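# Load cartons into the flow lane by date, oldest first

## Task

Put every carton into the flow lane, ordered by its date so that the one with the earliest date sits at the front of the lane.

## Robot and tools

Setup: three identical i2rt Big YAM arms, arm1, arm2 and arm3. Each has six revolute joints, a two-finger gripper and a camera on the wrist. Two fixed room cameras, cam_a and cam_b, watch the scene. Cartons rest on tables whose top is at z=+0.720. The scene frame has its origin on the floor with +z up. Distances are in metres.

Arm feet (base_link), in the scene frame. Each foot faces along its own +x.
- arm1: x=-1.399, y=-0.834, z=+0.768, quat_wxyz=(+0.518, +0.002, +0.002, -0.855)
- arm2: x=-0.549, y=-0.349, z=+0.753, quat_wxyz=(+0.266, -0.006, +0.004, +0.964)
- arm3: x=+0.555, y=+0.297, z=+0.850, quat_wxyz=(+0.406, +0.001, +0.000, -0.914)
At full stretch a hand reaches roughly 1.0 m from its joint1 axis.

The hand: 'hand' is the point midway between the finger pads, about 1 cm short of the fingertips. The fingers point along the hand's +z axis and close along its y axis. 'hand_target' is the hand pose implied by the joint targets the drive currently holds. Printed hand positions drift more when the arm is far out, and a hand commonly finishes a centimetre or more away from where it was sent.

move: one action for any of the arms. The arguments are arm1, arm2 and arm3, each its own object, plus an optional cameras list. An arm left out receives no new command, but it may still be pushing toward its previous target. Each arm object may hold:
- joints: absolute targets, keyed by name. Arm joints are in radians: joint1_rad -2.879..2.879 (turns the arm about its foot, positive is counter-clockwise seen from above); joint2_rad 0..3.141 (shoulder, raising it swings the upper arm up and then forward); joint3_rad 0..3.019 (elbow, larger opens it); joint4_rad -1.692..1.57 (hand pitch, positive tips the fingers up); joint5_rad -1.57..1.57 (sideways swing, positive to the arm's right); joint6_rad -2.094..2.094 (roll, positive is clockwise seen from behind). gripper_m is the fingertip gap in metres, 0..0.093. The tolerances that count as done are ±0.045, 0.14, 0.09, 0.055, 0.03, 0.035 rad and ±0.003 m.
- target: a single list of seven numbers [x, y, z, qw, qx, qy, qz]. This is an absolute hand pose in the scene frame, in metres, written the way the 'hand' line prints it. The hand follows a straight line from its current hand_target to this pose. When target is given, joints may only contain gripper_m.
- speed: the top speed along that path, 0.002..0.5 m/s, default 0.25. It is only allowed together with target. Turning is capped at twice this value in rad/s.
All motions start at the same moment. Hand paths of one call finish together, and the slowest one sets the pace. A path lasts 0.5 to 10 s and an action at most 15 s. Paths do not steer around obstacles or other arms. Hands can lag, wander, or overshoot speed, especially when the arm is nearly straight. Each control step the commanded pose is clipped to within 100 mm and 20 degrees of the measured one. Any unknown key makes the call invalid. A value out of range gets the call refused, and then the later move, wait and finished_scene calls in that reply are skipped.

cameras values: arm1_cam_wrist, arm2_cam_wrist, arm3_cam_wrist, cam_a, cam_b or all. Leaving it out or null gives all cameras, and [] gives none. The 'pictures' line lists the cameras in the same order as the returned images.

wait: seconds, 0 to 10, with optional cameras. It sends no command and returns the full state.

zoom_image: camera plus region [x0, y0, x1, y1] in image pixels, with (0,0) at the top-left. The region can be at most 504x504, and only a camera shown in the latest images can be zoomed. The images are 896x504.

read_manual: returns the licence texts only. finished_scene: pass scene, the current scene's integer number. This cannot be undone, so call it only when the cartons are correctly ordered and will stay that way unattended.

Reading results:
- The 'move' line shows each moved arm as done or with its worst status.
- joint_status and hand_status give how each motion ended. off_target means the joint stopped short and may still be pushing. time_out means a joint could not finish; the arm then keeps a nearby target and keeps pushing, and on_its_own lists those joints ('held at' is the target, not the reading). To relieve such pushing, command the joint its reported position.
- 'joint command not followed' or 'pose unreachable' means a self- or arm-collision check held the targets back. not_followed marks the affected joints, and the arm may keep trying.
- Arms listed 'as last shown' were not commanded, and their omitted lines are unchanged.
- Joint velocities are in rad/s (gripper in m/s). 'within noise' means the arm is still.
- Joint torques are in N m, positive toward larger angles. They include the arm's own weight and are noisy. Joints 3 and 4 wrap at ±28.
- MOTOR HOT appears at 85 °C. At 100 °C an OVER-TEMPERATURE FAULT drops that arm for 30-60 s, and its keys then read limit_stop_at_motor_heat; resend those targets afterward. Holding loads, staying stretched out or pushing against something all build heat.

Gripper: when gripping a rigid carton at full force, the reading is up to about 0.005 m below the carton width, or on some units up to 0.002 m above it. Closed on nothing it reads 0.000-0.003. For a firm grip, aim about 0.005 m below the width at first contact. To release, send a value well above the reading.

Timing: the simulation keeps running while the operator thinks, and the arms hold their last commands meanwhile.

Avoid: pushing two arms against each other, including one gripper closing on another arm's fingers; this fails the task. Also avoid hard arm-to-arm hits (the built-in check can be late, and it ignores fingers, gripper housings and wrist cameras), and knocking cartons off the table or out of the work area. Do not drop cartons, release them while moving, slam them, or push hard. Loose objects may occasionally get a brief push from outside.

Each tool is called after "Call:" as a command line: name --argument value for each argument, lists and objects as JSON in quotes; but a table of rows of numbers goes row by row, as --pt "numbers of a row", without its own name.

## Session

Call:
move --arm1 '{"joints": {"joint1_rad": -2.39, "joint2_rad": 1.155, "joint3_rad": 1.155, "joint4_rad": -0.97, "joint5_rad": 0, "joint6_rad": 0, "gripper_m": 0.094}}' --arm2 '{"joints": {"joint1_rad": 2.2, "joint2_rad": 1.061, "joint3_rad": 1.089, "joint4_rad": -0.997, "joint5_rad": 0, "joint6_rad": 0, "gripper_m": 0.094}}' --arm3 '{"joints": {"joint1_rad": 0.806, "joint2_rad": 2.021, "joint3_rad": 1.906, "joint4_rad": -1.456, "joint5_rad": 0, "joint6_rad": 1.642, "gripper_m": 0.094}}'

Scene clock: 2.13 s.
Joint torques (N m): arm1=[-0.26 -9.93 12.1 1.44 0 -0.06] | arm2=[0.5 -6.01 11.25 1.77 0.02 -0.11] | arm3=[-0.09 -26.93 13.27 -0.03 0.17 0.16]
Heat: arm1: hottest joint1_rad 37 °C; arm2: hottest joint3_rad 39 °C; arm3: hottest joint2_rad 36 °C.
move: arm1 done; arm2 done; arm3 done
Joint velocities: within noise
arm1.joint_positions: joint1_rad=-2.377 joint2_rad=+1.163 joint3_rad=+1.124 joint4_rad=-0.983 joint5_rad=+0.001 joint6_rad=+0.009 gripper_m=+0.09398
arm1.joint_status: all done
arm1.hand: x=-1.5225 y=-0.4091 z=+1.0499 quat_wxyz=(+0.165, -0.767, +0.581, +0.218) (m; scene frame)
arm1.hand_target: x=-1.5195 y=-0.3999 z=+1.0712 quat_wxyz=(+0.182, -0.760, +0.578, +0.236) (m; scene frame)
arm1.hand_status: not commanded
arm2.joint_positions: joint1_rad=+2.192 joint2_rad=+1.065 joint3_rad=+1.086 joint4_rad=-1.004 joint5_rad=-0.001 joint6_rad=+0.010 gripper_m=+0.09398
arm2.joint_status: all done
arm2.hand: x=-0.5178 y=-0.7602 z=+1.0562 quat_wxyz=(+0.221, +0.652, +0.698, -0.196) (m; scene frame)
arm2.hand_target: x=-0.5146 y=-0.7612 z=+1.0605 quat_wxyz=(+0.226, +0.644, +0.703, -0.201) (m; scene frame)
arm2.hand_status: not commanded
arm3.joint_positions: joint1_rad=+0.807 joint2_rad=+2.017 joint3_rad=+1.879 joint4_rad=-1.447 joint5_rad=-0.002 joint6_rad=+1.633 gripper_m=+0.09398
arm3.joint_status: all done
arm3.hand: x=+0.5991 y=-0.3222 z=+0.9947 quat_wxyz=(+0.007, -1.000, -0.005, -0.001) (m; scene frame)
arm3.hand_target: x=+0.5986 y=-0.3282 z=+1.0024 quat_wxyz=(+0.000, -1.000, +0.000, -0.001) (m; scene frame)
arm3.hand_status: not commanded
pictures: arm1_cam_wrist, arm2_cam_wrist, arm3_cam_wrist, cam_a, cam_b
camera_calibration:
arm1_cam_wrist: T_world_to_cam=[[0.957739, 0.287034, -0.0186327, 1.5985], [0.287088, -0.949893, 0.123628, -0.0835052], [0.0177863, -0.123753, -0.992154, 1.14161], [0, 0, 0, 1]] pos_world=[-1.52728, -0.396868, 1.17277]
arm2_cam_wrist: T_world_to_cam=[[-0.997518, -0.0703925, -0.0015294, -0.570391], [-0.0703941, 0.997519, 0.00104673, 0.728698], [0.00145192, 0.00115179, -0.999998, 1.18076], [0, 0, 0, 1]] pos_world=[-0.519393, -0.768401, 1.17913]
arm3_cam_wrist: T_world_to_cam=[[0.00581803, 0.999915, 0.0116502, 0.308071], [0.801655, -0.0116281, 0.597674, -1.07664], [0.597759, 0.00586219, -0.801655, 0.564141], [0, 0, 0, 1]] pos_world=[0.524084, -0.323871, 1.09214]

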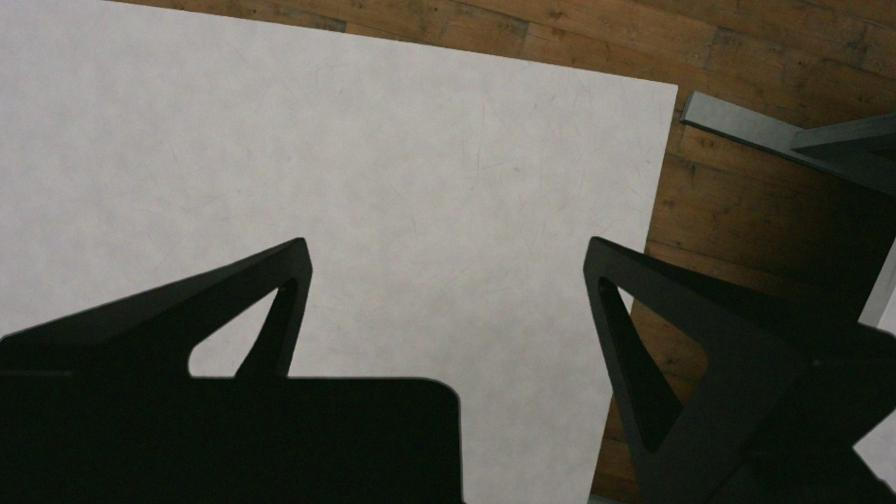

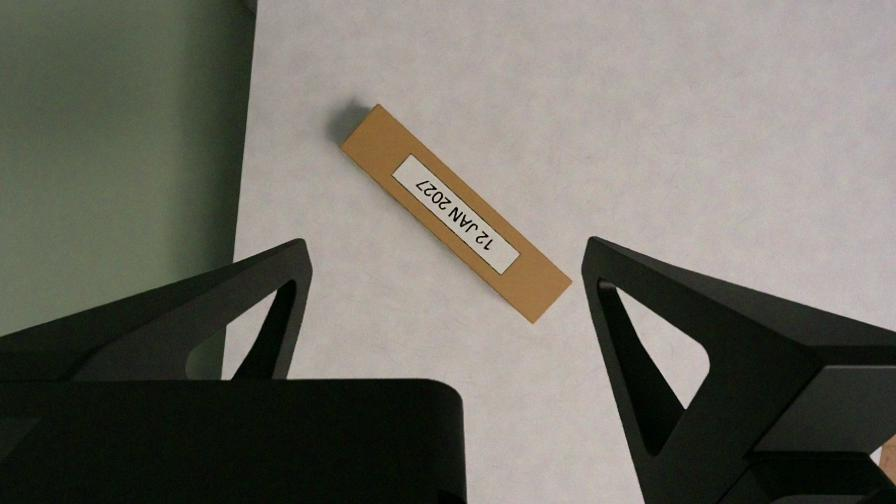

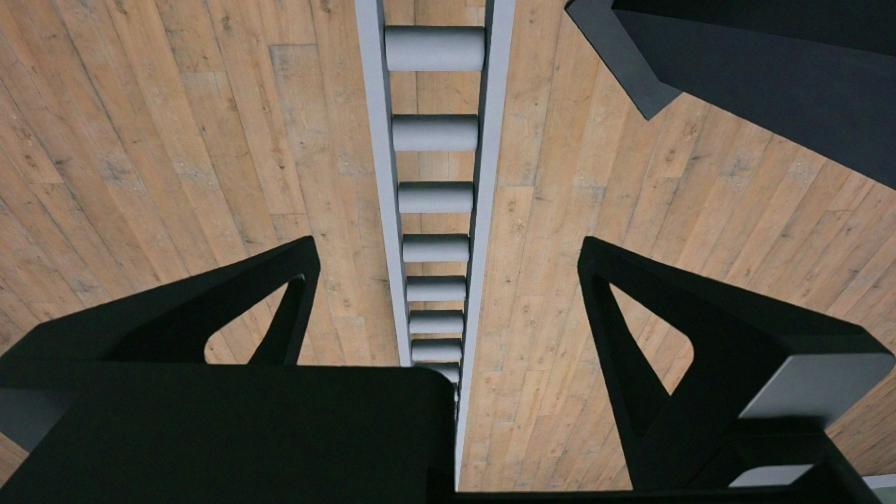

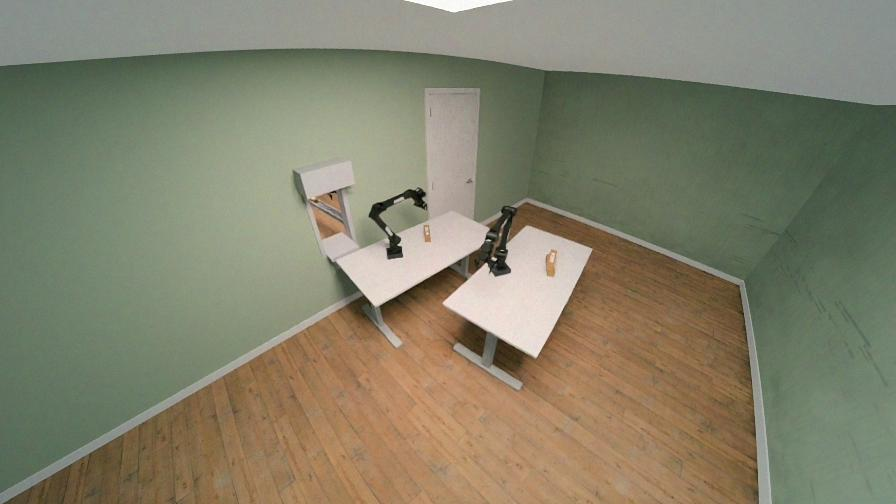

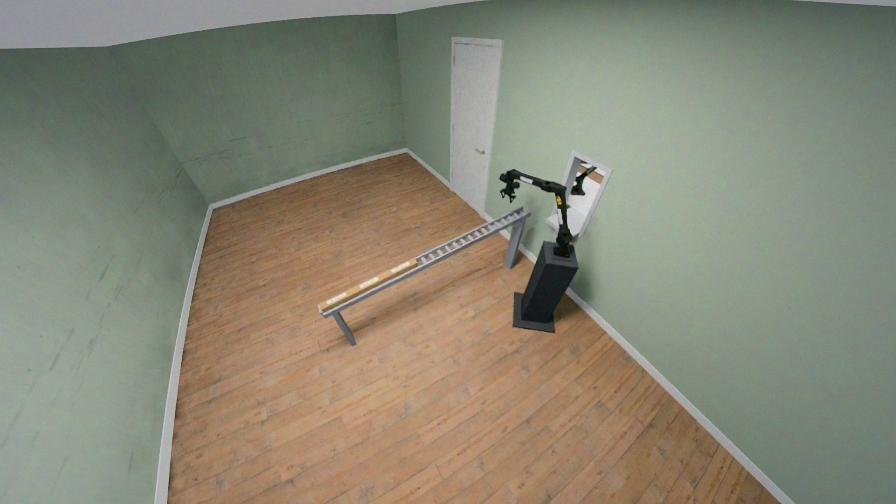

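Call:
move --arm1 '{"joints": {"joint1_rad": -0.3, "joint2_rad": 1.155, "joint3_rad": 1.155, "joint4_rad": -0.97, "joint5_rad": 0, "joint6_rad": 0}}' --cameras '["arm1_cam_wrist", "cam_a"]'

Call:
zoom_image --camera "cam_b" --region '[310, 240, 440, 330]'

Scene clock: 16.13 s.
Joint torques (N m): arm1=[1.67 -10.17 12.08 1.28 0.11 -0.05] | arm2=[0.5 -5.95 11.25 1.78 0.02 -0.11] | arm3=[-0.09 -26.93 13.34 -0.1 0.17 0.15]
Heat: arm1: hottest joint3_rad 38 °C; arm2: hottest joint3_rad 42 °C; arm3: hottest joint2_rad 37 °C.
move: arm1 done
Joint velocities: within noise
arm1.joint_positions: joint1_rad=-0.313 joint2_rad=+1.163 joint3_rad=+1.124 joint4_rad=-0.979 joint5_rad=+0.000 joint6_rad=+0.007 gripper_m=+0.09401
arm1.joint_status: all done
arm1.hand: x=-1.7167 y=-1.1466 z=+1.0459 quat_wxyz=(-0.102, -0.892, -0.361, +0.250) (m; scene frame)
arm1.hand_target: x=-1.7179 y=-1.1561 z=+1.0666 quat_wxyz=(-0.112, -0.882, -0.368, +0.271) (m; scene frame)
arm1.hand_status: not commanded
arm2, arm3: as last shown
arm3.joint_positions: joint1_rad=+0.807 joint2_rad=+2.017 joint3_rad=+1.879 joint4_rad=-1.447 joint5_rad=-0.002 joint6_rad=+1.634 gripper_m=+0.09398
pictures: arm1_cam_wrist, cam_a
camera_calibration:
arm1_cam_wrist: T_world_to_cam=[[-0.707839, 0.706068, -0.02079, -0.380544], [0.698297, 0.703879, 0.130137, 1.86748], [0.10652, 0.0775986, -0.991278, 1.4322], [0, 0, 0, 1]] pos_world=[-1.72598, -1.15693, 1.16877]

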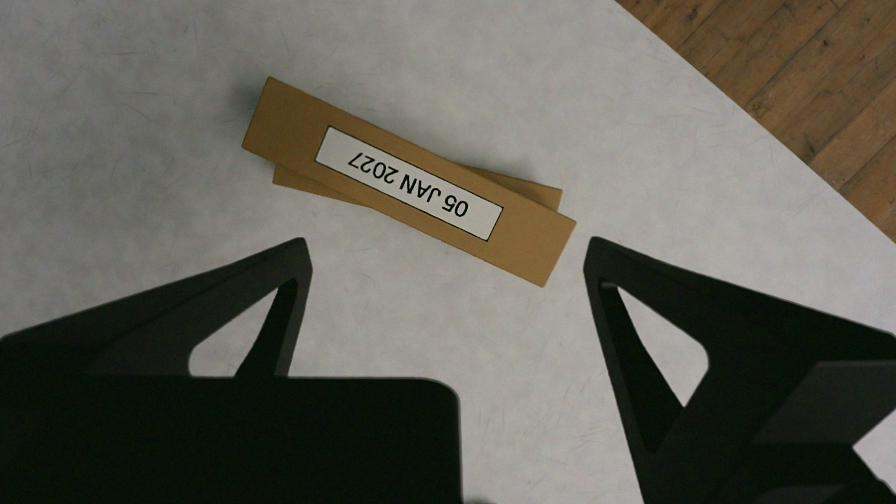

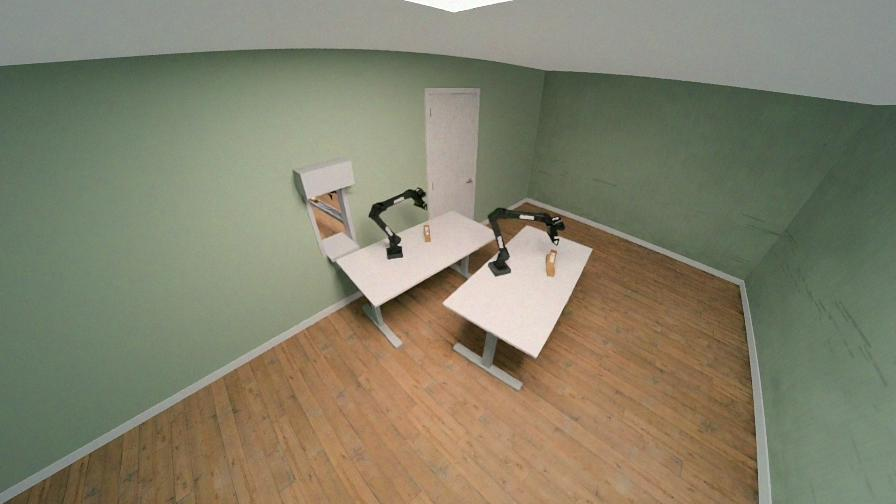

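This scene's latest camera images include none from cam_b. They are from: arm1_cam_wrist, cam_a. cam_b's image comes with the result of a call that names it in "cameras".

Call:
move --arm1 '{"target": [-1.722, -1.217, 0.90, 0, 0.572, 0.820, 0], "speed": 0.3}' --cameras '["arm1_cam_wrist"]'

Scene clock: 38.77 s.
Joint torques (N m): arm1=[1.61 -16.15 12.04 -0.31 0.05 -0.08] | arm2=[0.5 -5.95 11.25 1.8 0.02 -0.11] | arm3=[0.09 -26.93 13.3 -0.02 0.18 0.15]
Heat: arm1: hottest joint3_rad 41 °C; arm2: hottest joint3_rad 46 °C; arm3: hottest joint2_rad 38 °C.
move: arm1 off_target
Joint velocities: within noise
arm1.joint_positions: joint1_rad=-0.235 joint2_rad=+1.687 joint3_rad=+1.326 joint4_rad=-1.243 joint5_rad=-0.003 joint6_rad=-1.045 gripper_m=+0.09401
arm1.joint_status: not commanded
arm1.hand: x=-1.7155 y=-1.1986 z=+0.8831 quat_wxyz=(-0.002, -0.582, -0.813, -0.019) (m; scene frame)
arm1.hand_target: x=-1.7213 y=-1.2163 z=+0.9002 quat_wxyz=(+0.000, -0.572, -0.820, +0.000) (m; scene frame)
arm1.hand_status: off_target (0.026 m and 2.6 deg from the pose sent, 0.162 m and 72.4 deg at the start)
arm2, arm3: as last shown
pictures: arm1_cam_wrist
camera_calibration:
arm1_cam_wrist: T_world_to_cam=[[-0.943827, -0.325195, -0.0586378, -1.95394], [-0.285591, 0.71352, 0.639787, -0.201927], [-0.166216, 0.620595, -0.766312, 1.25903], [0, 0, 0, 1]] pos_world=[-1.69258, -1.27268, 0.979426]

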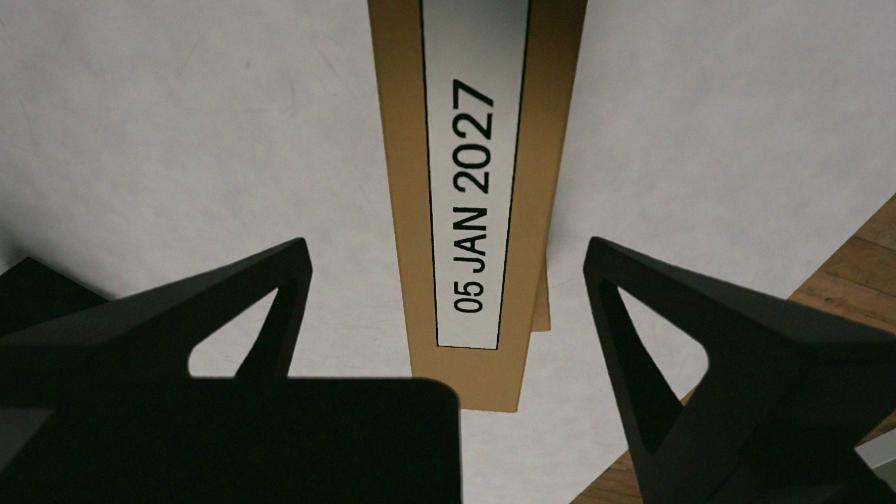

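Call:
move --arm1 '{"target": [-1.731, -1.203, 0.836, 0, 0.575, 0.818, 0], "speed": 0.2}' --cameras '["arm1_cam_wrist"]'

Scene clock: 46.13 s.
Joint torques (N m): arm1=[-0.73 -17.14 7.91 0.47 0.05 -0.06] | arm2=[0.5 -6.01 11.22 1.78 0.02 -0.11] | arm3=[-0.03 -26.7 13.34 -0.12 0.17 0.15]
Heat: arm1: hottest joint3_rad 41 °C; arm2: hottest joint3_rad 47 °C; arm3: hottest joint2_rad 39 °C.
move: arm1 off_target
Joint velocities: within noise
arm1.joint_positions: joint1_rad=-0.235 joint2_rad=+1.750 joint3_rad=+1.266 joint4_rad=-1.103 joint5_rad=-0.003 joint6_rad=-1.070 gripper_m=+0.09401
arm1.joint_status: not commanded
arm1.hand: x=-1.7204 y=-1.2041 z=+0.8324 quat_wxyz=(-0.002, -0.572, -0.820, -0.011) (m; scene frame)
arm1.hand_target: x=-1.7309 y=-1.2028 z=+0.8361 quat_wxyz=(+0.000, -0.575, -0.818, +0.000) (m; scene frame)
arm1.hand_status: off_target (0.011 m and 1.3 deg from the pose sent, 0.050 m and 2.4 deg at the start)
arm2, arm3: as last shown
pictures: arm1_cam_wrist
camera_calibration:
arm1_cam_wrist: T_world_to_cam=[[-0.935864, -0.349549, -0.0444258, -1.99075], [-0.296964, 0.714575, 0.6334, -0.179938], [-0.189659, 0.605969, -0.772549, 1.16999], [0, 0, 0, 1]] pos_world=[-1.69461, -1.27626, 0.929405]

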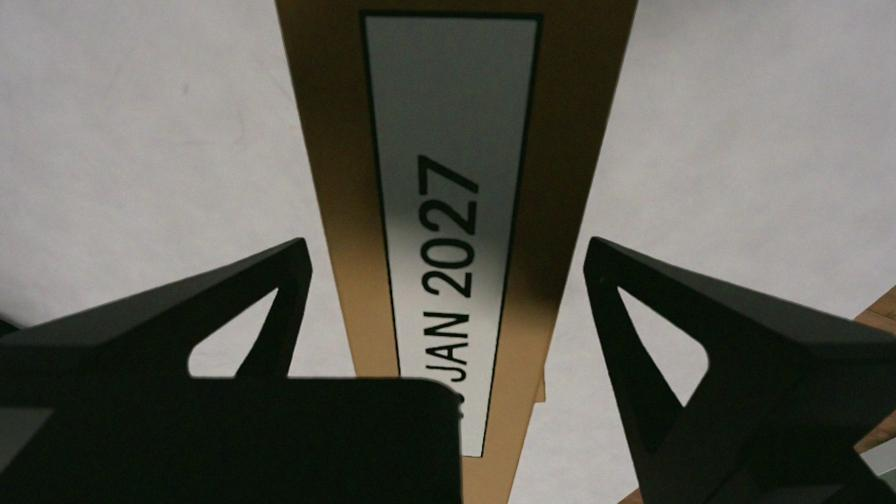

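Call:
move --arm1 '{"joints": {"gripper_m": 0.05}}' --cameras '[]'

Call:
move --arm1 '{"target": [-1.722, -1.203, 0.95, 0, 0.575, 0.818, 0], "speed": 0.25}' --cameras '["arm1_cam_wrist"]'

Scene clock: 49.70 s.
Joint torques (N m): arm1=[-0.79 -17.14 8.02 0.42 -0.01 -0.06] | arm2=[0.5 -6.01 11.25 1.78 0.02 -0.11] | arm3=[0.03 -26.64 13.24 -0.05 0.17 0.16]
Heat: arm1: hottest joint3_rad 42 °C; arm2: hottest joint3_rad 47 °C; arm3: hottest joint2_rad 39 °C.
move: arm1 off_target
Joint velocities: within noise
arm1.joint_positions: joint1_rad=-0.235 joint2_rad=+1.750 joint3_rad=+1.266 joint4_rad=-1.101 joint5_rad=-0.002 joint6_rad=-1.070 gripper_m=+0.06008
arm1.joint_status: gripper_m off_target (ended at +0.06011, target +0.05000)
arm1.hand: x=-1.7210 y=-1.2042 z=+0.8324 quat_wxyz=(-0.001, -0.572, -0.820, -0.010) (m; scene frame)
arm1.hand_target: x=-1.7309 y=-1.2028 z=+0.8361 quat_wxyz=(+0.000, -0.575, -0.818, +0.000) (m; scene frame)
arm1.hand_status: not commanded
arm2, arm3: as last shown
pictures: none
No camera images: "cameras" was empty.

Scene clock: 51.07 s.
Joint torques (N m): arm1=[0.32 -17.32 13.38 -0.44 -0.01 0.08] | arm2=[0.5 -5.95 11.25 1.78 0.01 -0.11] | arm3=[0.26 -26.81 13.27 -0.06 0.17 0.15]
Heat: arm1: hottest joint3_rad 42 °C; arm2: hottest joint3_rad 47 °C; arm3: hottest joint2_rad 39 °C.
move: arm1 off_target
Joint velocities: within noise
arm1.joint_positions: joint1_rad=-0.235 joint2_rad=+1.644 joint3_rad=+1.367 joint4_rad=-1.357 joint5_rad=-0.002 joint6_rad=-1.070 gripper_m=+0.06008
arm1.joint_status: not commanded
arm1.hand: x=-1.7072 y=-1.1886 z=+0.9185 quat_wxyz=(-0.004, -0.571, -0.820, -0.034) (m; scene frame)
arm1.hand_target: x=-1.7208 y=-1.2015 z=+0.9502 quat_wxyz=(+0.000, -0.575, -0.818, +0.000) (m; scene frame)
arm1.hand_status: off_target (0.038 m and 3.9 deg from the pose sent, 0.118 m and 1.2 deg at the start; pose on its path clipped on 2 of 41 steps)
arm2, arm3: as last shown
pictures: arm1_cam_wrist
camera_calibration:
arm1_cam_wrist: T_world_to_cam=[[-0.933984, -0.347159, -0.0845908, -1.92616], [-0.315895, 0.691603, 0.649535, -0.316009], [-0.166988, 0.633376, -0.755612, 1.28524], [0, 0, 0, 1]] pos_world=[-1.68421, -1.26417, 1.01346]

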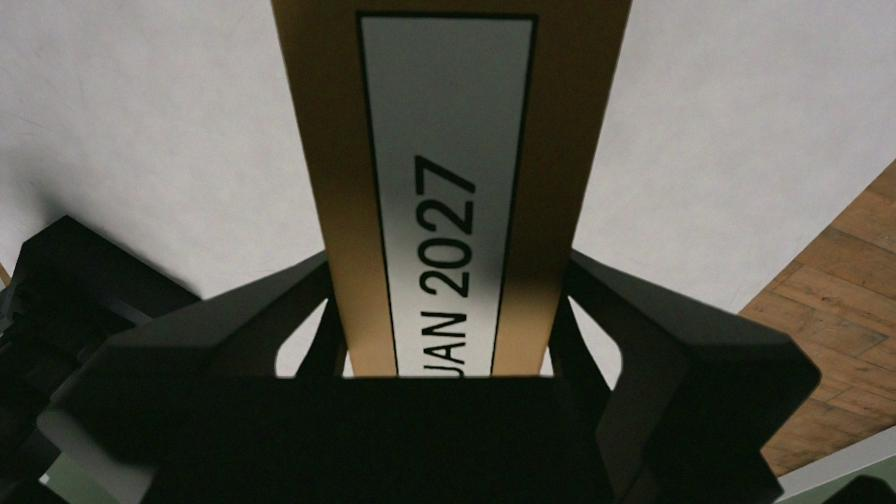

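Call:
move --arm1 '{"joints": {"joint1_rad": 2.376, "joint2_rad": 1.85, "joint3_rad": 1.8, "joint4_rad": -1.459, "joint5_rad": 0, "joint6_rad": -0.4625}}' --arm2 '{"joints": {"joint1_rad": 2.35, "joint2_rad": 0.8, "joint3_rad": 0.9, "joint4_rad": -1.0, "joint5_rad": 0, "joint6_rad": 0}}' --cameras '["arm1_cam_wrist", "cam_a"]'

Call:
move --arm1 '{"target": [-0.8414, -0.6484, 0.782, 0, 0.383, -0.9237, 0], "speed": 0.25}' --cameras '["arm1_cam_wrist"]'

Scene clock: 78.87 s.
Joint torques (N m): arm1=[-0.62 -25.17 11.75 -0.32 0 0.11] | arm2=[0.32 -1.32 9.48 1.83 0.02 -0.11] | arm3=[0.15 -26.93 13.35 -0.09 0.17 0.14]
Heat: arm1: hottest joint3_rad 47 °C; arm2: hottest joint3_rad 49 °C; arm3: hottest joint3_rad 41 °C.
move: arm1 done; arm2 done
Joint velocities: within noise
arm1.joint_positions: joint1_rad=+2.382 joint2_rad=+1.903 joint3_rad=+1.759 joint4_rad=-1.447 joint5_rad=+0.000 joint6_rad=-0.470 gripper_m=+0.06011
arm1.joint_status: all done
arm1.hand: x=-0.8477 y=-0.6467 z=+0.9352 quat_wxyz=(+0.008, +0.389, -0.921, -0.003) (m; scene frame)
arm1.hand_target: x=-0.8415 y=-0.6482 z=+0.9811 quat_wxyz=(-0.033, +0.383, -0.923, +0.000) (m; scene frame)
arm1.hand_status: not commanded
arm2.joint_positions: joint1_rad=+2.344 joint2_rad=+0.795 joint3_rad=+0.920 joint4_rad=-1.004 joint5_rad=-0.001 joint6_rad=+0.010 gripper_m=+0.09398
arm2.joint_status: all done
arm2.hand: x=-0.4729 y=-0.6773 z=+1.0642 quat_wxyz=(+0.274, +0.586, +0.733, -0.210) (m; scene frame)
arm2.hand_target: x=-0.4711 y=-0.6756 z=+1.0526 quat_wxyz=(+0.266, +0.582, +0.740, -0.205) (m; scene frame)
arm2.hand_status: not commanded
arm3: as last shown
pictures: arm1_cam_wrist, cam_a
camera_calibration:
arm1_cam_wrist: T_world_to_cam=[[0.71955, -0.693484, -0.0364328, 0.198875], [-0.518161, -0.571086, 0.636687, -1.40624], [-0.462339, -0.43925, -0.770261, 0.16789], [0, 0, 0, 1]] pos_world=[-0.794137, -0.591421, 1.0319]

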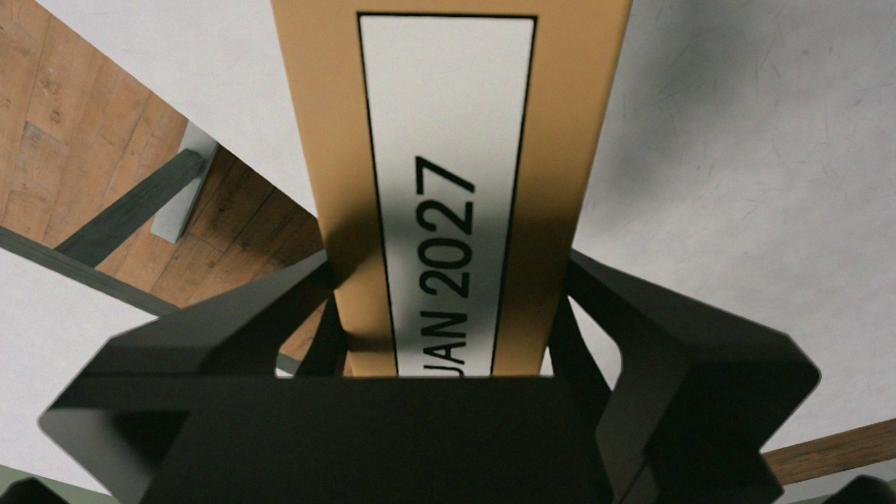

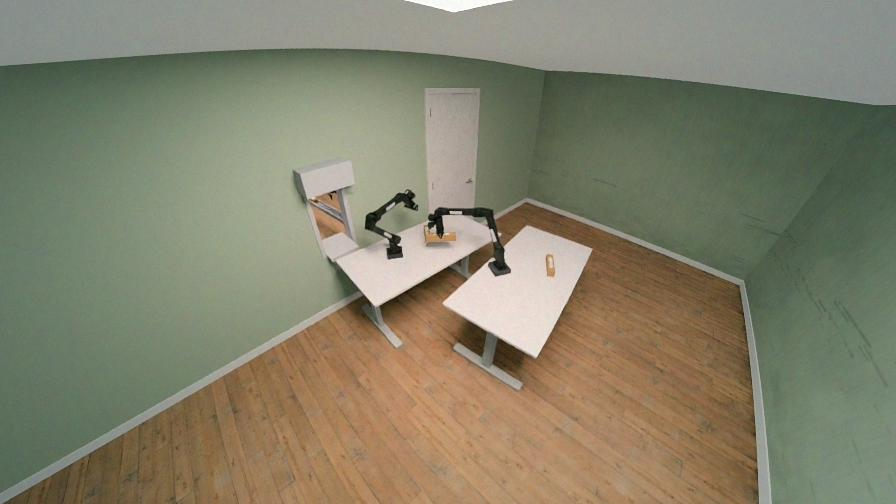

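Scene clock: 80.27 s.
Joint torques (N m): arm1=[0.44 -21.13 8.12 0.68 0.06 0.11] | arm2=[0.38 -1.26 9.48 1.83 0.03 -0.11] | arm3=[-0.03 -26.87 13.29 -0.08 0.17 0.16]
Heat: arm1: hottest joint3_rad 47 °C; arm2: hottest joint3_rad 49 °C; arm3: hottest joint3_rad 41 °C.
move: arm1 done
Joint velocities: within noise
arm1.joint_positions: joint1_rad=+2.382 joint2_rad=+2.034 joint3_rad=+1.531 joint4_rad=-1.100 joint5_rad=+0.003 joint6_rad=-0.470 gripper_m=+0.06013
arm1.joint_status: not commanded
arm1.hand: x=-0.8507 y=-0.6476 z=+0.7789 quat_wxyz=(+0.014, +0.389, -0.921, -0.001) (m; scene frame)
arm1.hand_target: x=-0.8415 y=-0.6484 z=+0.7821 quat_wxyz=(+0.000, +0.383, -0.924, +0.000) (m; scene frame)
arm1.hand_status: done (0.010 m and 1.8 deg from the pose sent, 0.153 m and 1.3 deg at the start)
arm2, arm3: as last shown
pictures: arm1_cam_wrist
camera_calibration:
arm1_cam_wrist: T_world_to_cam=[[0.718782, -0.69418, -0.0382866, 0.19505], [-0.51271, -0.566464, 0.645172, -1.30776], [-0.469553, -0.444108, -0.763078, 0.0308101], [0, 0, 0, 1]] pos_world=[-0.796235, -0.591719, 0.87471]

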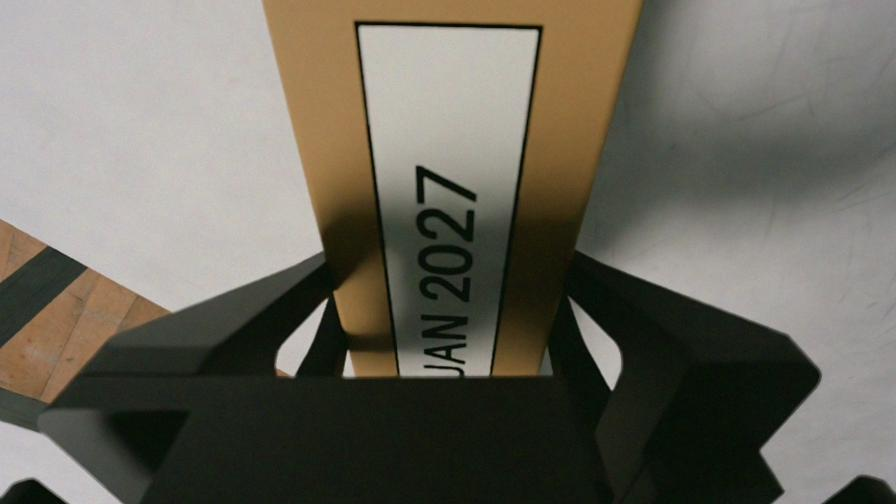

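Call:
move --arm1 '{"target": [-0.8414, -0.6484, 0.774, 0, 0.383, -0.9237, 0], "speed": 0.1}' --cameras '["arm1_cam_wrist"]'

Call:
move --arm1 '{"joints": {"gripper_m": 0.093}}' --cameras '[]'

Call:
move --arm1 '{"target": [-0.8434, -0.6484, 0.97, 0, 0.383, -0.9237, 0], "speed": 0.3}' --cameras '["arm1_cam_wrist"]'

Scene clock: 101.40 s.
Joint torques (N m): arm1=[0.5 -20.42 7.69 1.21 0.08 0.11] | arm2=[0.38 -1.26 9.48 1.83 0.03 -0.11] | arm3=[-0.15 -26.81 13.34 -0.09 0.18 0.16]
Heat: arm1: hottest joint3_rad 45 °C; arm2: hottest joint3_rad 48 °C; arm3: hottest joint3_rad 42 °C.
move: arm1 done
Joint velocities: within noise
arm1.joint_positions: joint1_rad=+2.382 joint2_rad=+2.034 joint3_rad=+1.530 joint4_rad=-1.097 joint5_rad=+0.003 joint6_rad=-0.470 gripper_m=+0.06013
arm1.joint_status: not commanded
arm1.hand: x=-0.8507 y=-0.6476 z=+0.7783 quat_wxyz=(+0.013, +0.389, -0.921, -0.002) (m; scene frame)
arm1.hand_target: x=-0.8416 y=-0.6484 z=+0.7742 quat_wxyz=(+0.000, +0.383, -0.924, +0.000) (m; scene frame)
arm1.hand_status: done (0.010 m and 1.7 deg from the pose sent, 0.011 m and 1.8 deg at the start)
arm2: as last shown
arm3.joint_positions: joint1_rad=+0.807 joint2_rad=+2.017 joint3_rad=+1.879 joint4_rad=-1.447 joint5_rad=-0.002 joint6_rad=+1.634 gripper_m=+0.09398
arm3.joint_status: not commanded
arm3.hand: x=+0.5991 y=-0.3222 z=+0.9947 quat_wxyz=(+0.007, -1.000, -0.005, -0.001) (m; scene frame)
arm3.hand_target: x=+0.5986 y=-0.3282 z=+1.0024 quat_wxyz=(+0.000, -1.000, +0.000, -0.001) (m; scene frame)
arm3.hand_status: not commanded
pictures: arm1_cam_wrist
camera_calibration:
arm1_cam_wrist: T_world_to_cam=[[0.718832, -0.694144, -0.0380108, 0.194923], [-0.513372, -0.56691, 0.644253, -1.30748], [-0.468753, -0.443596, -0.763867, 0.0320107], [0, 0, 0, 1]] pos_world=[-0.796335, -0.591719, 0.874209]

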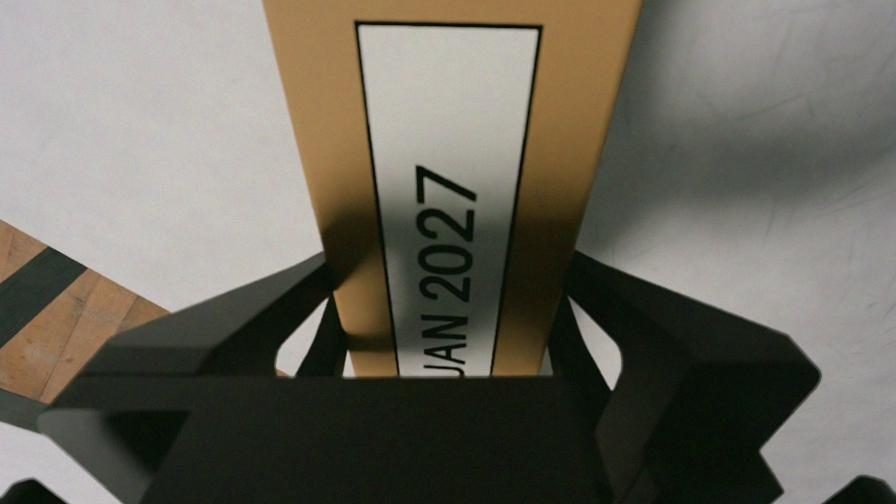

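Scene clock: 102.03 s.
Joint torques (N m): arm1=[0.44 -20.48 7.75 0.53 0.06 0.11] | arm2=[0.32 -1.26 9.5 1.83 0.03 -0.11] | arm3=[0.03 -26.7 13.31 -0.06 0.17 0.15]
Heat: arm1: hottest joint3_rad 45 °C; arm2: hottest joint3_rad 48 °C; arm3: hottest joint3_rad 42 °C.
move: arm1 done
Joint velocities: within noise
arm1.joint_positions: joint1_rad=+2.382 joint2_rad=+2.035 joint3_rad=+1.529 joint4_rad=-1.077 joint5_rad=+0.003 joint6_rad=-0.470 gripper_m=+0.09283
arm1.joint_status: all done
arm1.hand: x=-0.8462 y=-0.6461 z=+0.7777 quat_wxyz=(+0.004, +0.389, -0.921, -0.001) (m; scene frame)
arm1.hand_target: x=-0.8416 y=-0.6484 z=+0.7743 quat_wxyz=(+0.000, +0.383, -0.924, +0.000) (m; scene frame)
arm1.hand_status: not commanded
arm2, arm3: as last shown
pictures: none
No camera images: "cameras" was empty.

Scene clock: 103.77 s.
Joint torques (N m): arm1=[0.56 -20.13 12.75 -0.27 0.05 0.12] | arm2=[0.38 -1.32 9.48 1.81 0.03 -0.11] | arm3=[0.09 -26.87 13.3 -0.13 0.17 0.15]
Heat: arm1: hottest joint3_rad 45 °C; arm2: hottest joint3_rad 48 °C; arm3: hottest joint3_rad 42 °C.
move: arm1 off_target
Joint velocities: within noise
arm1.joint_positions: joint1_rad=+2.382 joint2_rad=+1.882 joint3_rad=+1.775 joint4_rad=-1.504 joint5_rad=+0.003 joint6_rad=-0.469 gripper_m=+0.09292
arm1.joint_status: not commanded
arm1.hand: x=-0.8572 y=-0.6507 z=+0.9532 quat_wxyz=(+0.018, +0.389, -0.921, -0.002) (m; scene frame)
arm1.hand_target: x=-0.8443 y=-0.6486 z=+0.9702 quat_wxyz=(+0.000, +0.383, -0.924, +0.000) (m; scene frame)
arm1.hand_status: off_target (0.022 m and 2.2 deg from the pose sent, 0.192 m and 0.9 deg at the start; pose on its path clipped on 8 of 52 steps)
arm2, arm3: as last shown
pictures: arm1_cam_wrist
camera_calibration:
arm1_cam_wrist: T_world_to_cam=[[0.717969, -0.694779, -0.0424485, 0.207137], [-0.507456, -0.564186, 0.651293, -1.42514], [-0.476454, -0.446068, -0.757638, 0.147092], [0, 0, 0, 1]] pos_world=[-0.801833, -0.594517, 1.04842]

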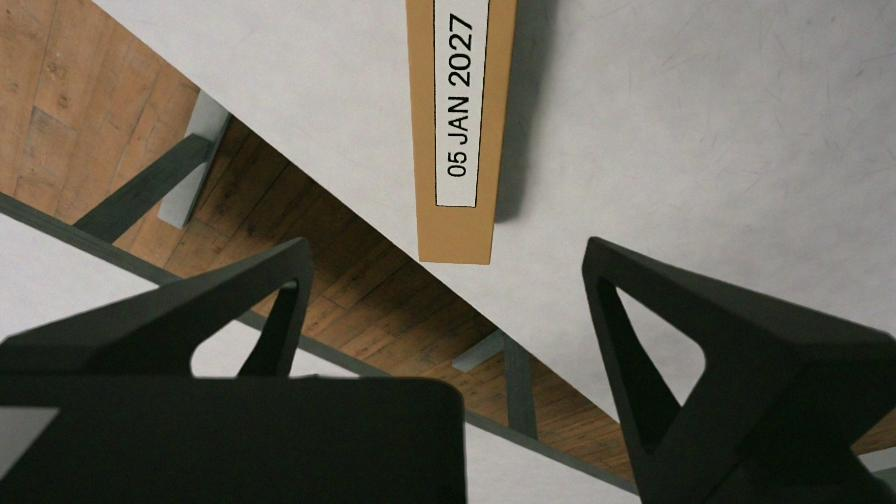

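Call:
move --arm1 '{"joints": {"joint1_rad": -0.30, "joint2_rad": 1.155, "joint3_rad": 1.155, "joint4_rad": -0.97, "joint5_rad": 0, "joint6_rad": 0}}' --cameras '["arm1_cam_wrist"]'

Call:
move --arm2 '{"joints": {"joint1_rad": 1.325, "joint2_rad": 1.48, "joint3_rad": 1.27, "joint4_rad": -1.344, "joint5_rad": 0, "joint6_rad": 0, "gripper_m": 0.093}}' --cameras '["arm2_cam_wrist", "arm1_cam_wrist"]'

Scene clock: 111.73 s.
Joint torques (N m): arm1=[0.21 -10.93 9.74 1.33 0.08 0.11] | arm2=[0.38 -1.26 9.48 1.83 0.03 -0.11] | arm3=[-0.09 -26.93 13.34 -0.06 0.17 0.15]
Heat: arm1: hottest joint3_rad 45 °C; arm2: hottest joint3_rad 47 °C; arm3: hottest joint3_rad 42 °C.
move: arm1 done
Joint velocities: within noise
arm1.joint_positions: joint1_rad=-0.287 joint2_rad=+1.169 joint3_rad=+1.154 joint4_rad=-0.979 joint5_rad=+0.001 joint6_rad=-0.007 gripper_m=+0.09298
arm1.joint_status: all done
arm1.hand: x=-1.7140 y=-1.1603 z=+1.0588 quat_wxyz=(-0.108, -0.882, -0.378, +0.260) (m; scene frame)
arm1.hand_target: x=-1.7180 y=-1.1561 z=+1.0666 quat_wxyz=(-0.112, -0.882, -0.368, +0.271) (m; scene frame)
arm1.hand_status: not commanded
arm2, arm3: as last shown
pictures: arm1_cam_wrist
camera_calibration:
arm1_cam_wrist: T_world_to_cam=[[-0.734541, 0.67846, -0.0118586, -0.455861], [0.673755, 0.731301, 0.10608, 1.88879], [0.0806431, 0.0699302, -0.994287, 1.39559], [0, 0, 0, 1]] pos_world=[-1.71997, -1.16958, 1.18185]

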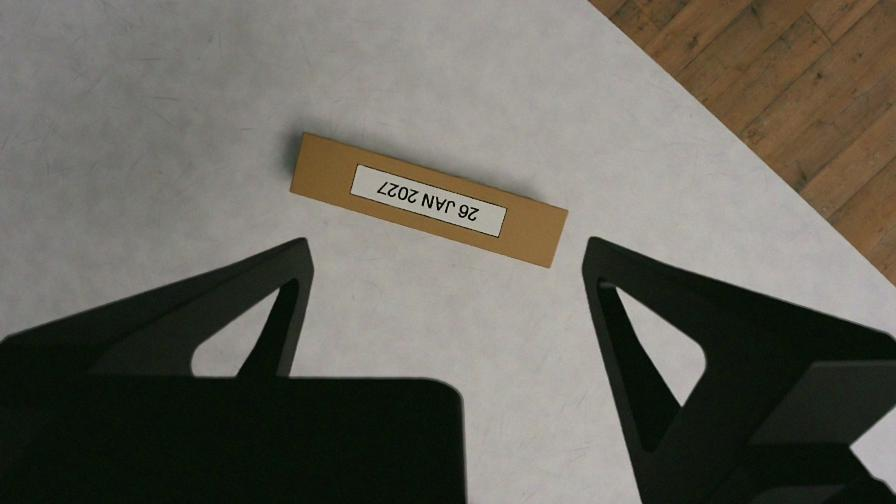

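Scene clock: 113.33 s.
Joint torques (N m): arm1=[-0.32 -10.87 9.77 1.33 0.05 0.11] | arm2=[-0.21 -11.11 13.18 -0.13 -0.05 -0.11] | arm3=[-0.03 -26.93 13.29 -0.05 0.17 0.15]
Heat: arm1: hottest joint3_rad 45 °C; arm2: hottest joint3_rad 48 °C; arm3: hottest joint3_rad 42 °C.
move: arm2 done
Joint velocities: within noise
arm1, arm3: as last shown
arm2.joint_positions: joint1_rad=+1.329 joint2_rad=+1.482 joint3_rad=+1.224 joint4_rad=-1.335 joint5_rad=+0.000 joint6_rad=+0.009 gripper_m=+0.09308
arm2.joint_status: all done
arm2.hand: x=-0.8464 y=-0.6448 z=+0.9245 quat_wxyz=(+0.003, +0.925, +0.380, +0.012) (m; scene frame)
arm2.hand_target: x=-0.8568 y=-0.6527 z=+0.9420 quat_wxyz=(+0.010, +0.924, +0.383, -0.006) (m; scene frame)
arm2.hand_status: not commanded
pictures: arm1_cam_wrist, arm2_cam_wrist
camera_calibration:
arm1_cam_wrist: T_world_to_cam=[[-0.734541, 0.67846, -0.0118586, -0.455861], [0.673755, 0.731301, 0.10608, 1.88879], [0.0806431, 0.0699302, -0.994287, 1.39559], [0, 0, 0, 1]] pos_world=[-1.71997, -1.16958, 1.18185]
arm2_cam_wrist: T_world_to_cam=[[-0.706662, 0.70755, -0.00150124, -0.142506], [0.574868, 0.57538, 0.581777, 0.327716], [0.4125, 0.410257, -0.813347, 1.48847], [0, 0, 0, 1]] pos_world=[-0.903091, -0.698385, 1.01977]

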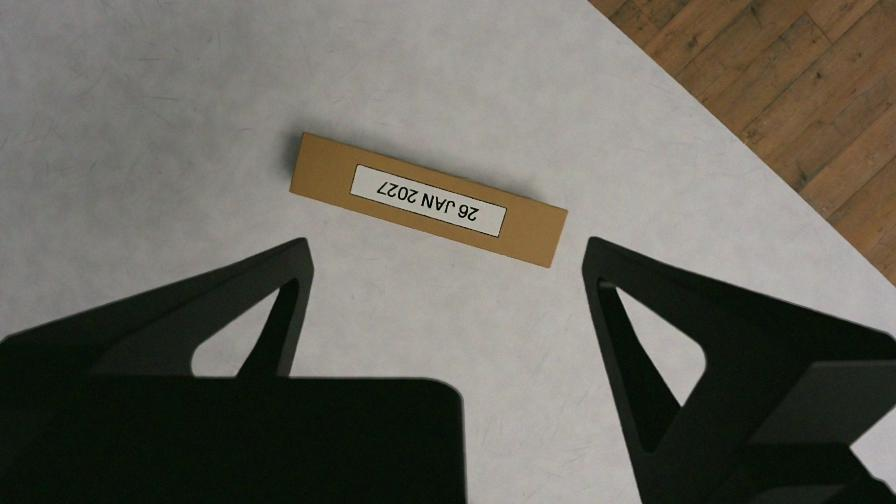

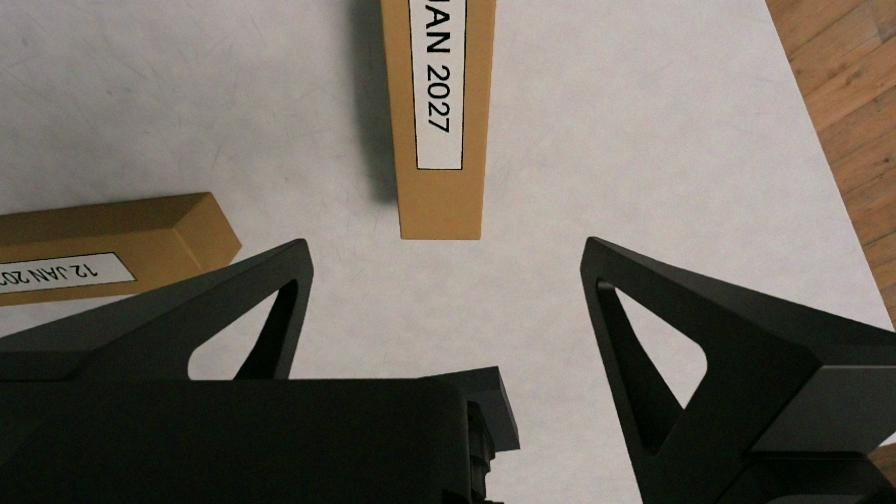

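Call:
move --arm2 '{"target": [-0.888, -0.688, 0.752, 0, 0.9239, 0.3827, 0], "speed": 0.22}' --arm1 '{"joints": {"joint1_rad": -0.223, "joint6_rad": -1.25}}' --cameras '["arm2_cam_wrist"]'

Call:
move --arm2 '{"joints": {"gripper_m": 0.05}}' --cameras '["arm2_cam_wrist"]'

Call:
move --arm2 '{"target": [-0.888, -0.688, 0.975, 0, 0.9239, 0.3827, 0], "speed": 0.28}' --arm1 '{"target": [-1.722, -1.212, 0.88, 0, 0.4917, 0.8708, 0], "speed": 0.25}' --cameras '["arm2_cam_wrist", "arm1_cam_wrist"]'

Scene clock: 135.37 s.
Joint torques (N m): arm1=[1.55 -10.87 9.72 1.28 -0.04 0.01] | arm2=[0.15 -13.45 7.45 0.8 0.05 -0.05] | arm3=[-0.03 -26.99 13.22 -0.05 0.18 0.15]
Heat: arm1: hottest joint3_rad 45 °C; arm2: hottest joint3_rad 53 °C; arm3: hottest joint3_rad 43 °C.
move: arm1 done; arm2 done
Joint velocities: within noise
arm1.joint_positions: joint1_rad=-0.234 joint2_rad=+1.169 joint3_rad=+1.154 joint4_rad=-0.979 joint5_rad=+0.000 joint6_rad=-1.241 gripper_m=+0.09300
arm1.joint_status: all done
arm1.hand: x=-1.6963 y=-1.1766 z=+1.0588 quat_wxyz=(+0.055, -0.479, -0.832, +0.276) (m; scene frame)
arm1.hand_target: x=-1.6922 y=-1.1798 z=+1.0665 quat_wxyz=(+0.057, -0.469, -0.833, +0.288) (m; scene frame)
arm1.hand_status: not commanded
arm2.joint_positions: joint1_rad=+1.329 joint2_rad=+1.804 joint3_rad=+1.154 joint4_rad=-0.914 joint5_rad=+0.013 joint6_rad=+0.009 gripper_m=+0.09308
arm2.joint_status: not commanded
arm2.hand: x=-0.8896 y=-0.6887 z=+0.7599 quat_wxyz=(+0.003, +0.925, +0.380, -0.003) (m; scene frame)
arm2.hand_target: x=-0.8879 y=-0.6880 z=+0.7521 quat_wxyz=(+0.000, +0.924, +0.383, +0.000) (m; scene frame)
arm2.hand_status: done (0.008 m and 0.6 deg from the pose sent, 0.183 m and 1.4 deg at the start)
arm3: as last shown
pictures: arm2_cam_wrist
camera_calibration:
arm2_cam_wrist: T_world_to_cam=[[-0.706297, 0.707831, 0.0109309, -0.151062], [0.591467, 0.58156, 0.55853, 0.510303], [0.388988, 0.400953, -0.829413, 1.37535], [0, 0, 0, 1]] pos_world=[-0.943515, -0.741294, 0.857361]

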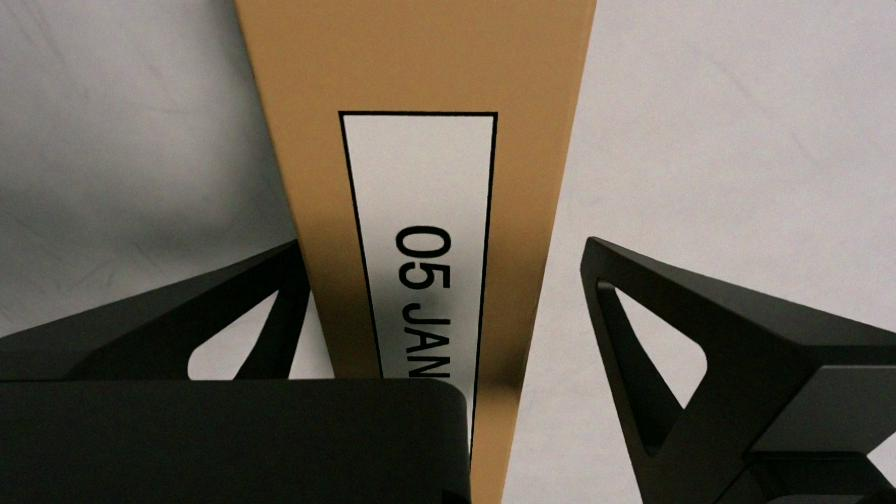

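Scene clock: 135.97 s.
Joint torques (N m): arm1=[1.55 -10.81 9.72 1.26 -0.03 -0.01] | arm2=[0.09 -13.27 7.58 0.75 0.1 -0.06] | arm3=[0.15 -26.75 13.27 -0.06 0.17 0.14]
Heat: arm1: hottest joint3_rad 45 °C; arm2: hottest joint3_rad 53 °C; arm3: hottest joint3_rad 43 °C.
move: arm2 off_target
Joint velocities: within noise
arm1, arm3: as last shown
arm2.joint_positions: joint1_rad=+1.329 joint2_rad=+1.804 joint3_rad=+1.154 joint4_rad=-0.913 joint5_rad=+0.012 joint6_rad=+0.010 gripper_m=+0.06064
arm2.joint_status: gripper_m off_target (ended at +0.06067, target +0.05000)
arm2.hand: x=-0.8895 y=-0.6891 z=+0.7599 quat_wxyz=(+0.003, +0.925, +0.380, -0.004) (m; scene frame)
arm2.hand_target: x=-0.8879 y=-0.6879 z=+0.7521 quat_wxyz=(+0.000, +0.924, +0.383, +0.000) (m; scene frame)
arm2.hand_status: not commanded
pictures: arm2_cam_wrist
camera_calibration:
arm2_cam_wrist: T_world_to_cam=[[-0.706294, 0.707851, 0.00981268, -0.149873], [0.59135, 0.582315, 0.557866, 0.511324], [0.389172, 0.39982, -0.829873, 1.3752], [0, 0, 0, 1]] pos_world=[-0.943414, -0.741496, 0.85746]

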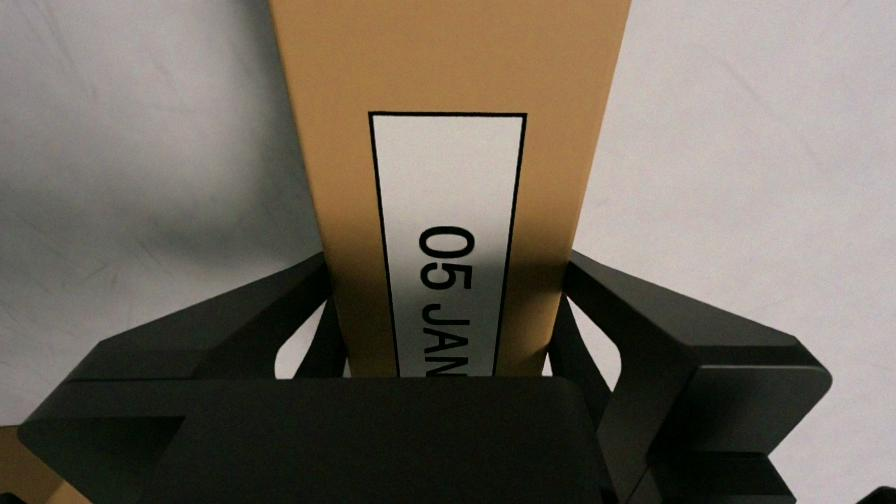

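Scene clock: 138.10 s.
Joint torques (N m): arm1=[1.2 -16.85 11.63 -0.29 -0.11 -0.04] | arm2=[0.5 -13.86 16.09 -0.38 0.04 0.01] | arm3=[0.09 -26.81 13.29 -0.06 0.18 0.16]
Heat: arm1: hottest joint3_rad 45 °C; arm2: hottest joint3_rad 53 °C; arm3: hottest joint3_rad 43 °C.
move: arm1 off_target; arm2 off_target
Joint velocities: within noise
arm1.joint_positions: joint1_rad=-0.234 joint2_rad=+1.703 joint3_rad=+1.284 joint4_rad=-1.190 joint5_rad=+0.000 joint6_rad=-1.244 gripper_m=+0.09300
arm1.joint_status: not commanded
arm1.hand: x=-1.7129 y=-1.1953 z=+0.8606 quat_wxyz=(-0.003, -0.497, -0.867, -0.022) (m; scene frame)
arm1.hand_target: x=-1.7213 y=-1.2113 z=+0.8803 quat_wxyz=(+0.000, -0.492, -0.871, +0.000) (m; scene frame)
arm1.hand_status: off_target (0.027 m and 2.7 deg from the pose sent, 0.184 m and 32.7 deg at the start)
arm2.joint_positions: joint1_rad=+1.330 joint2_rad=+1.600 joint3_rad=+1.403 joint4_rad=-1.452 joint5_rad=+0.013 joint6_rad=+0.010 gripper_m=+0.06064
arm2.joint_status: not commanded
arm2.hand: x=-0.8733 y=-0.6692 z=+0.9409 quat_wxyz=(-0.014, +0.924, +0.381, +0.036) (m; scene frame)
arm2.hand_target: x=-0.8862 y=-0.6862 z=+0.9752 quat_wxyz=(+0.001, +0.924, +0.383, -0.001) (m; scene frame)
arm2.hand_status: off_target (0.042 m and 4.4 deg from the pose sent, 0.215 m and 0.6 deg at the start)
arm3: as last shown
pictures: arm1_cam_wrist, arm2_cam_wrist
camera_calibration:
arm1_cam_wrist: T_world_to_cam=[[-0.85962, -0.506603, -0.0663793, -2.01761], [-0.427034, 0.641044, 0.637734, -0.516279], [-0.280526, 0.576555, -0.767391, 0.992599], [0, 0, 0, 1]] pos_world=[-1.6764, -1.26346, 0.957032]
arm2_cam_wrist: T_world_to_cam=[[-0.708387, 0.705734, 0.0113132, -0.158908], [0.554851, 0.546886, 0.626942, 0.268666], [0.436267, 0.450394, -0.778984, 1.53834], [0, 0, 0, 1]] pos_world=[-0.932767, -0.727645, 1.03171]

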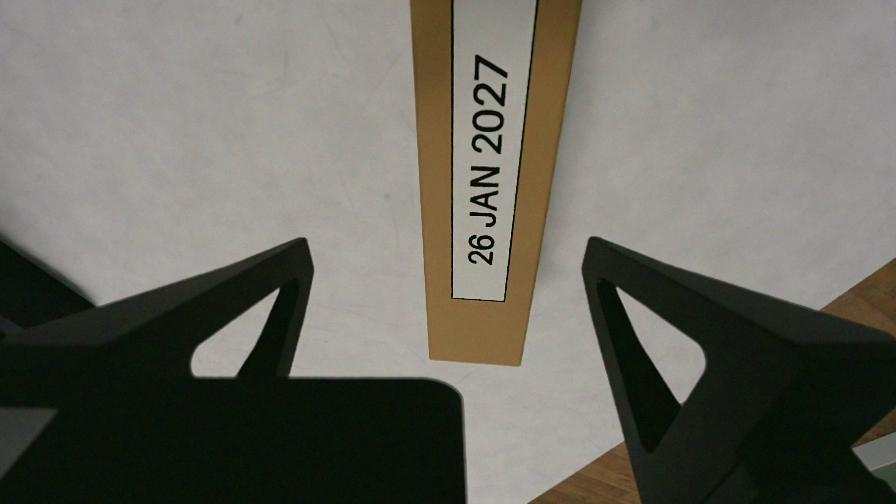

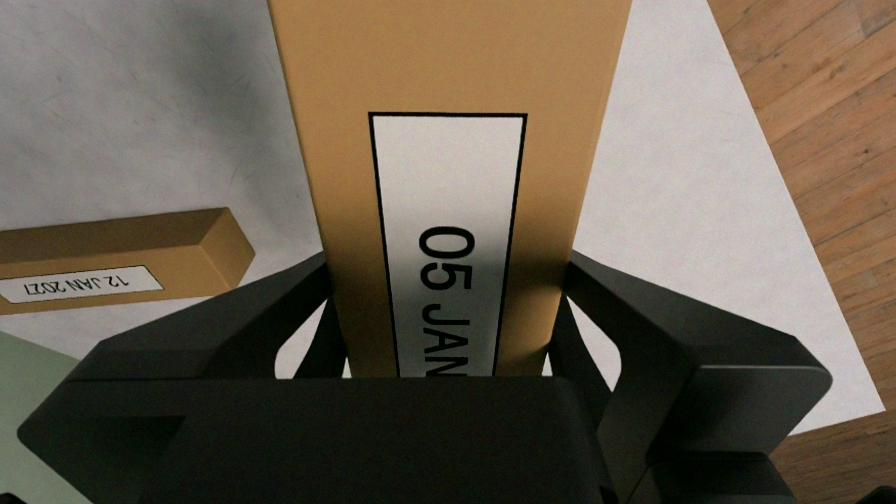

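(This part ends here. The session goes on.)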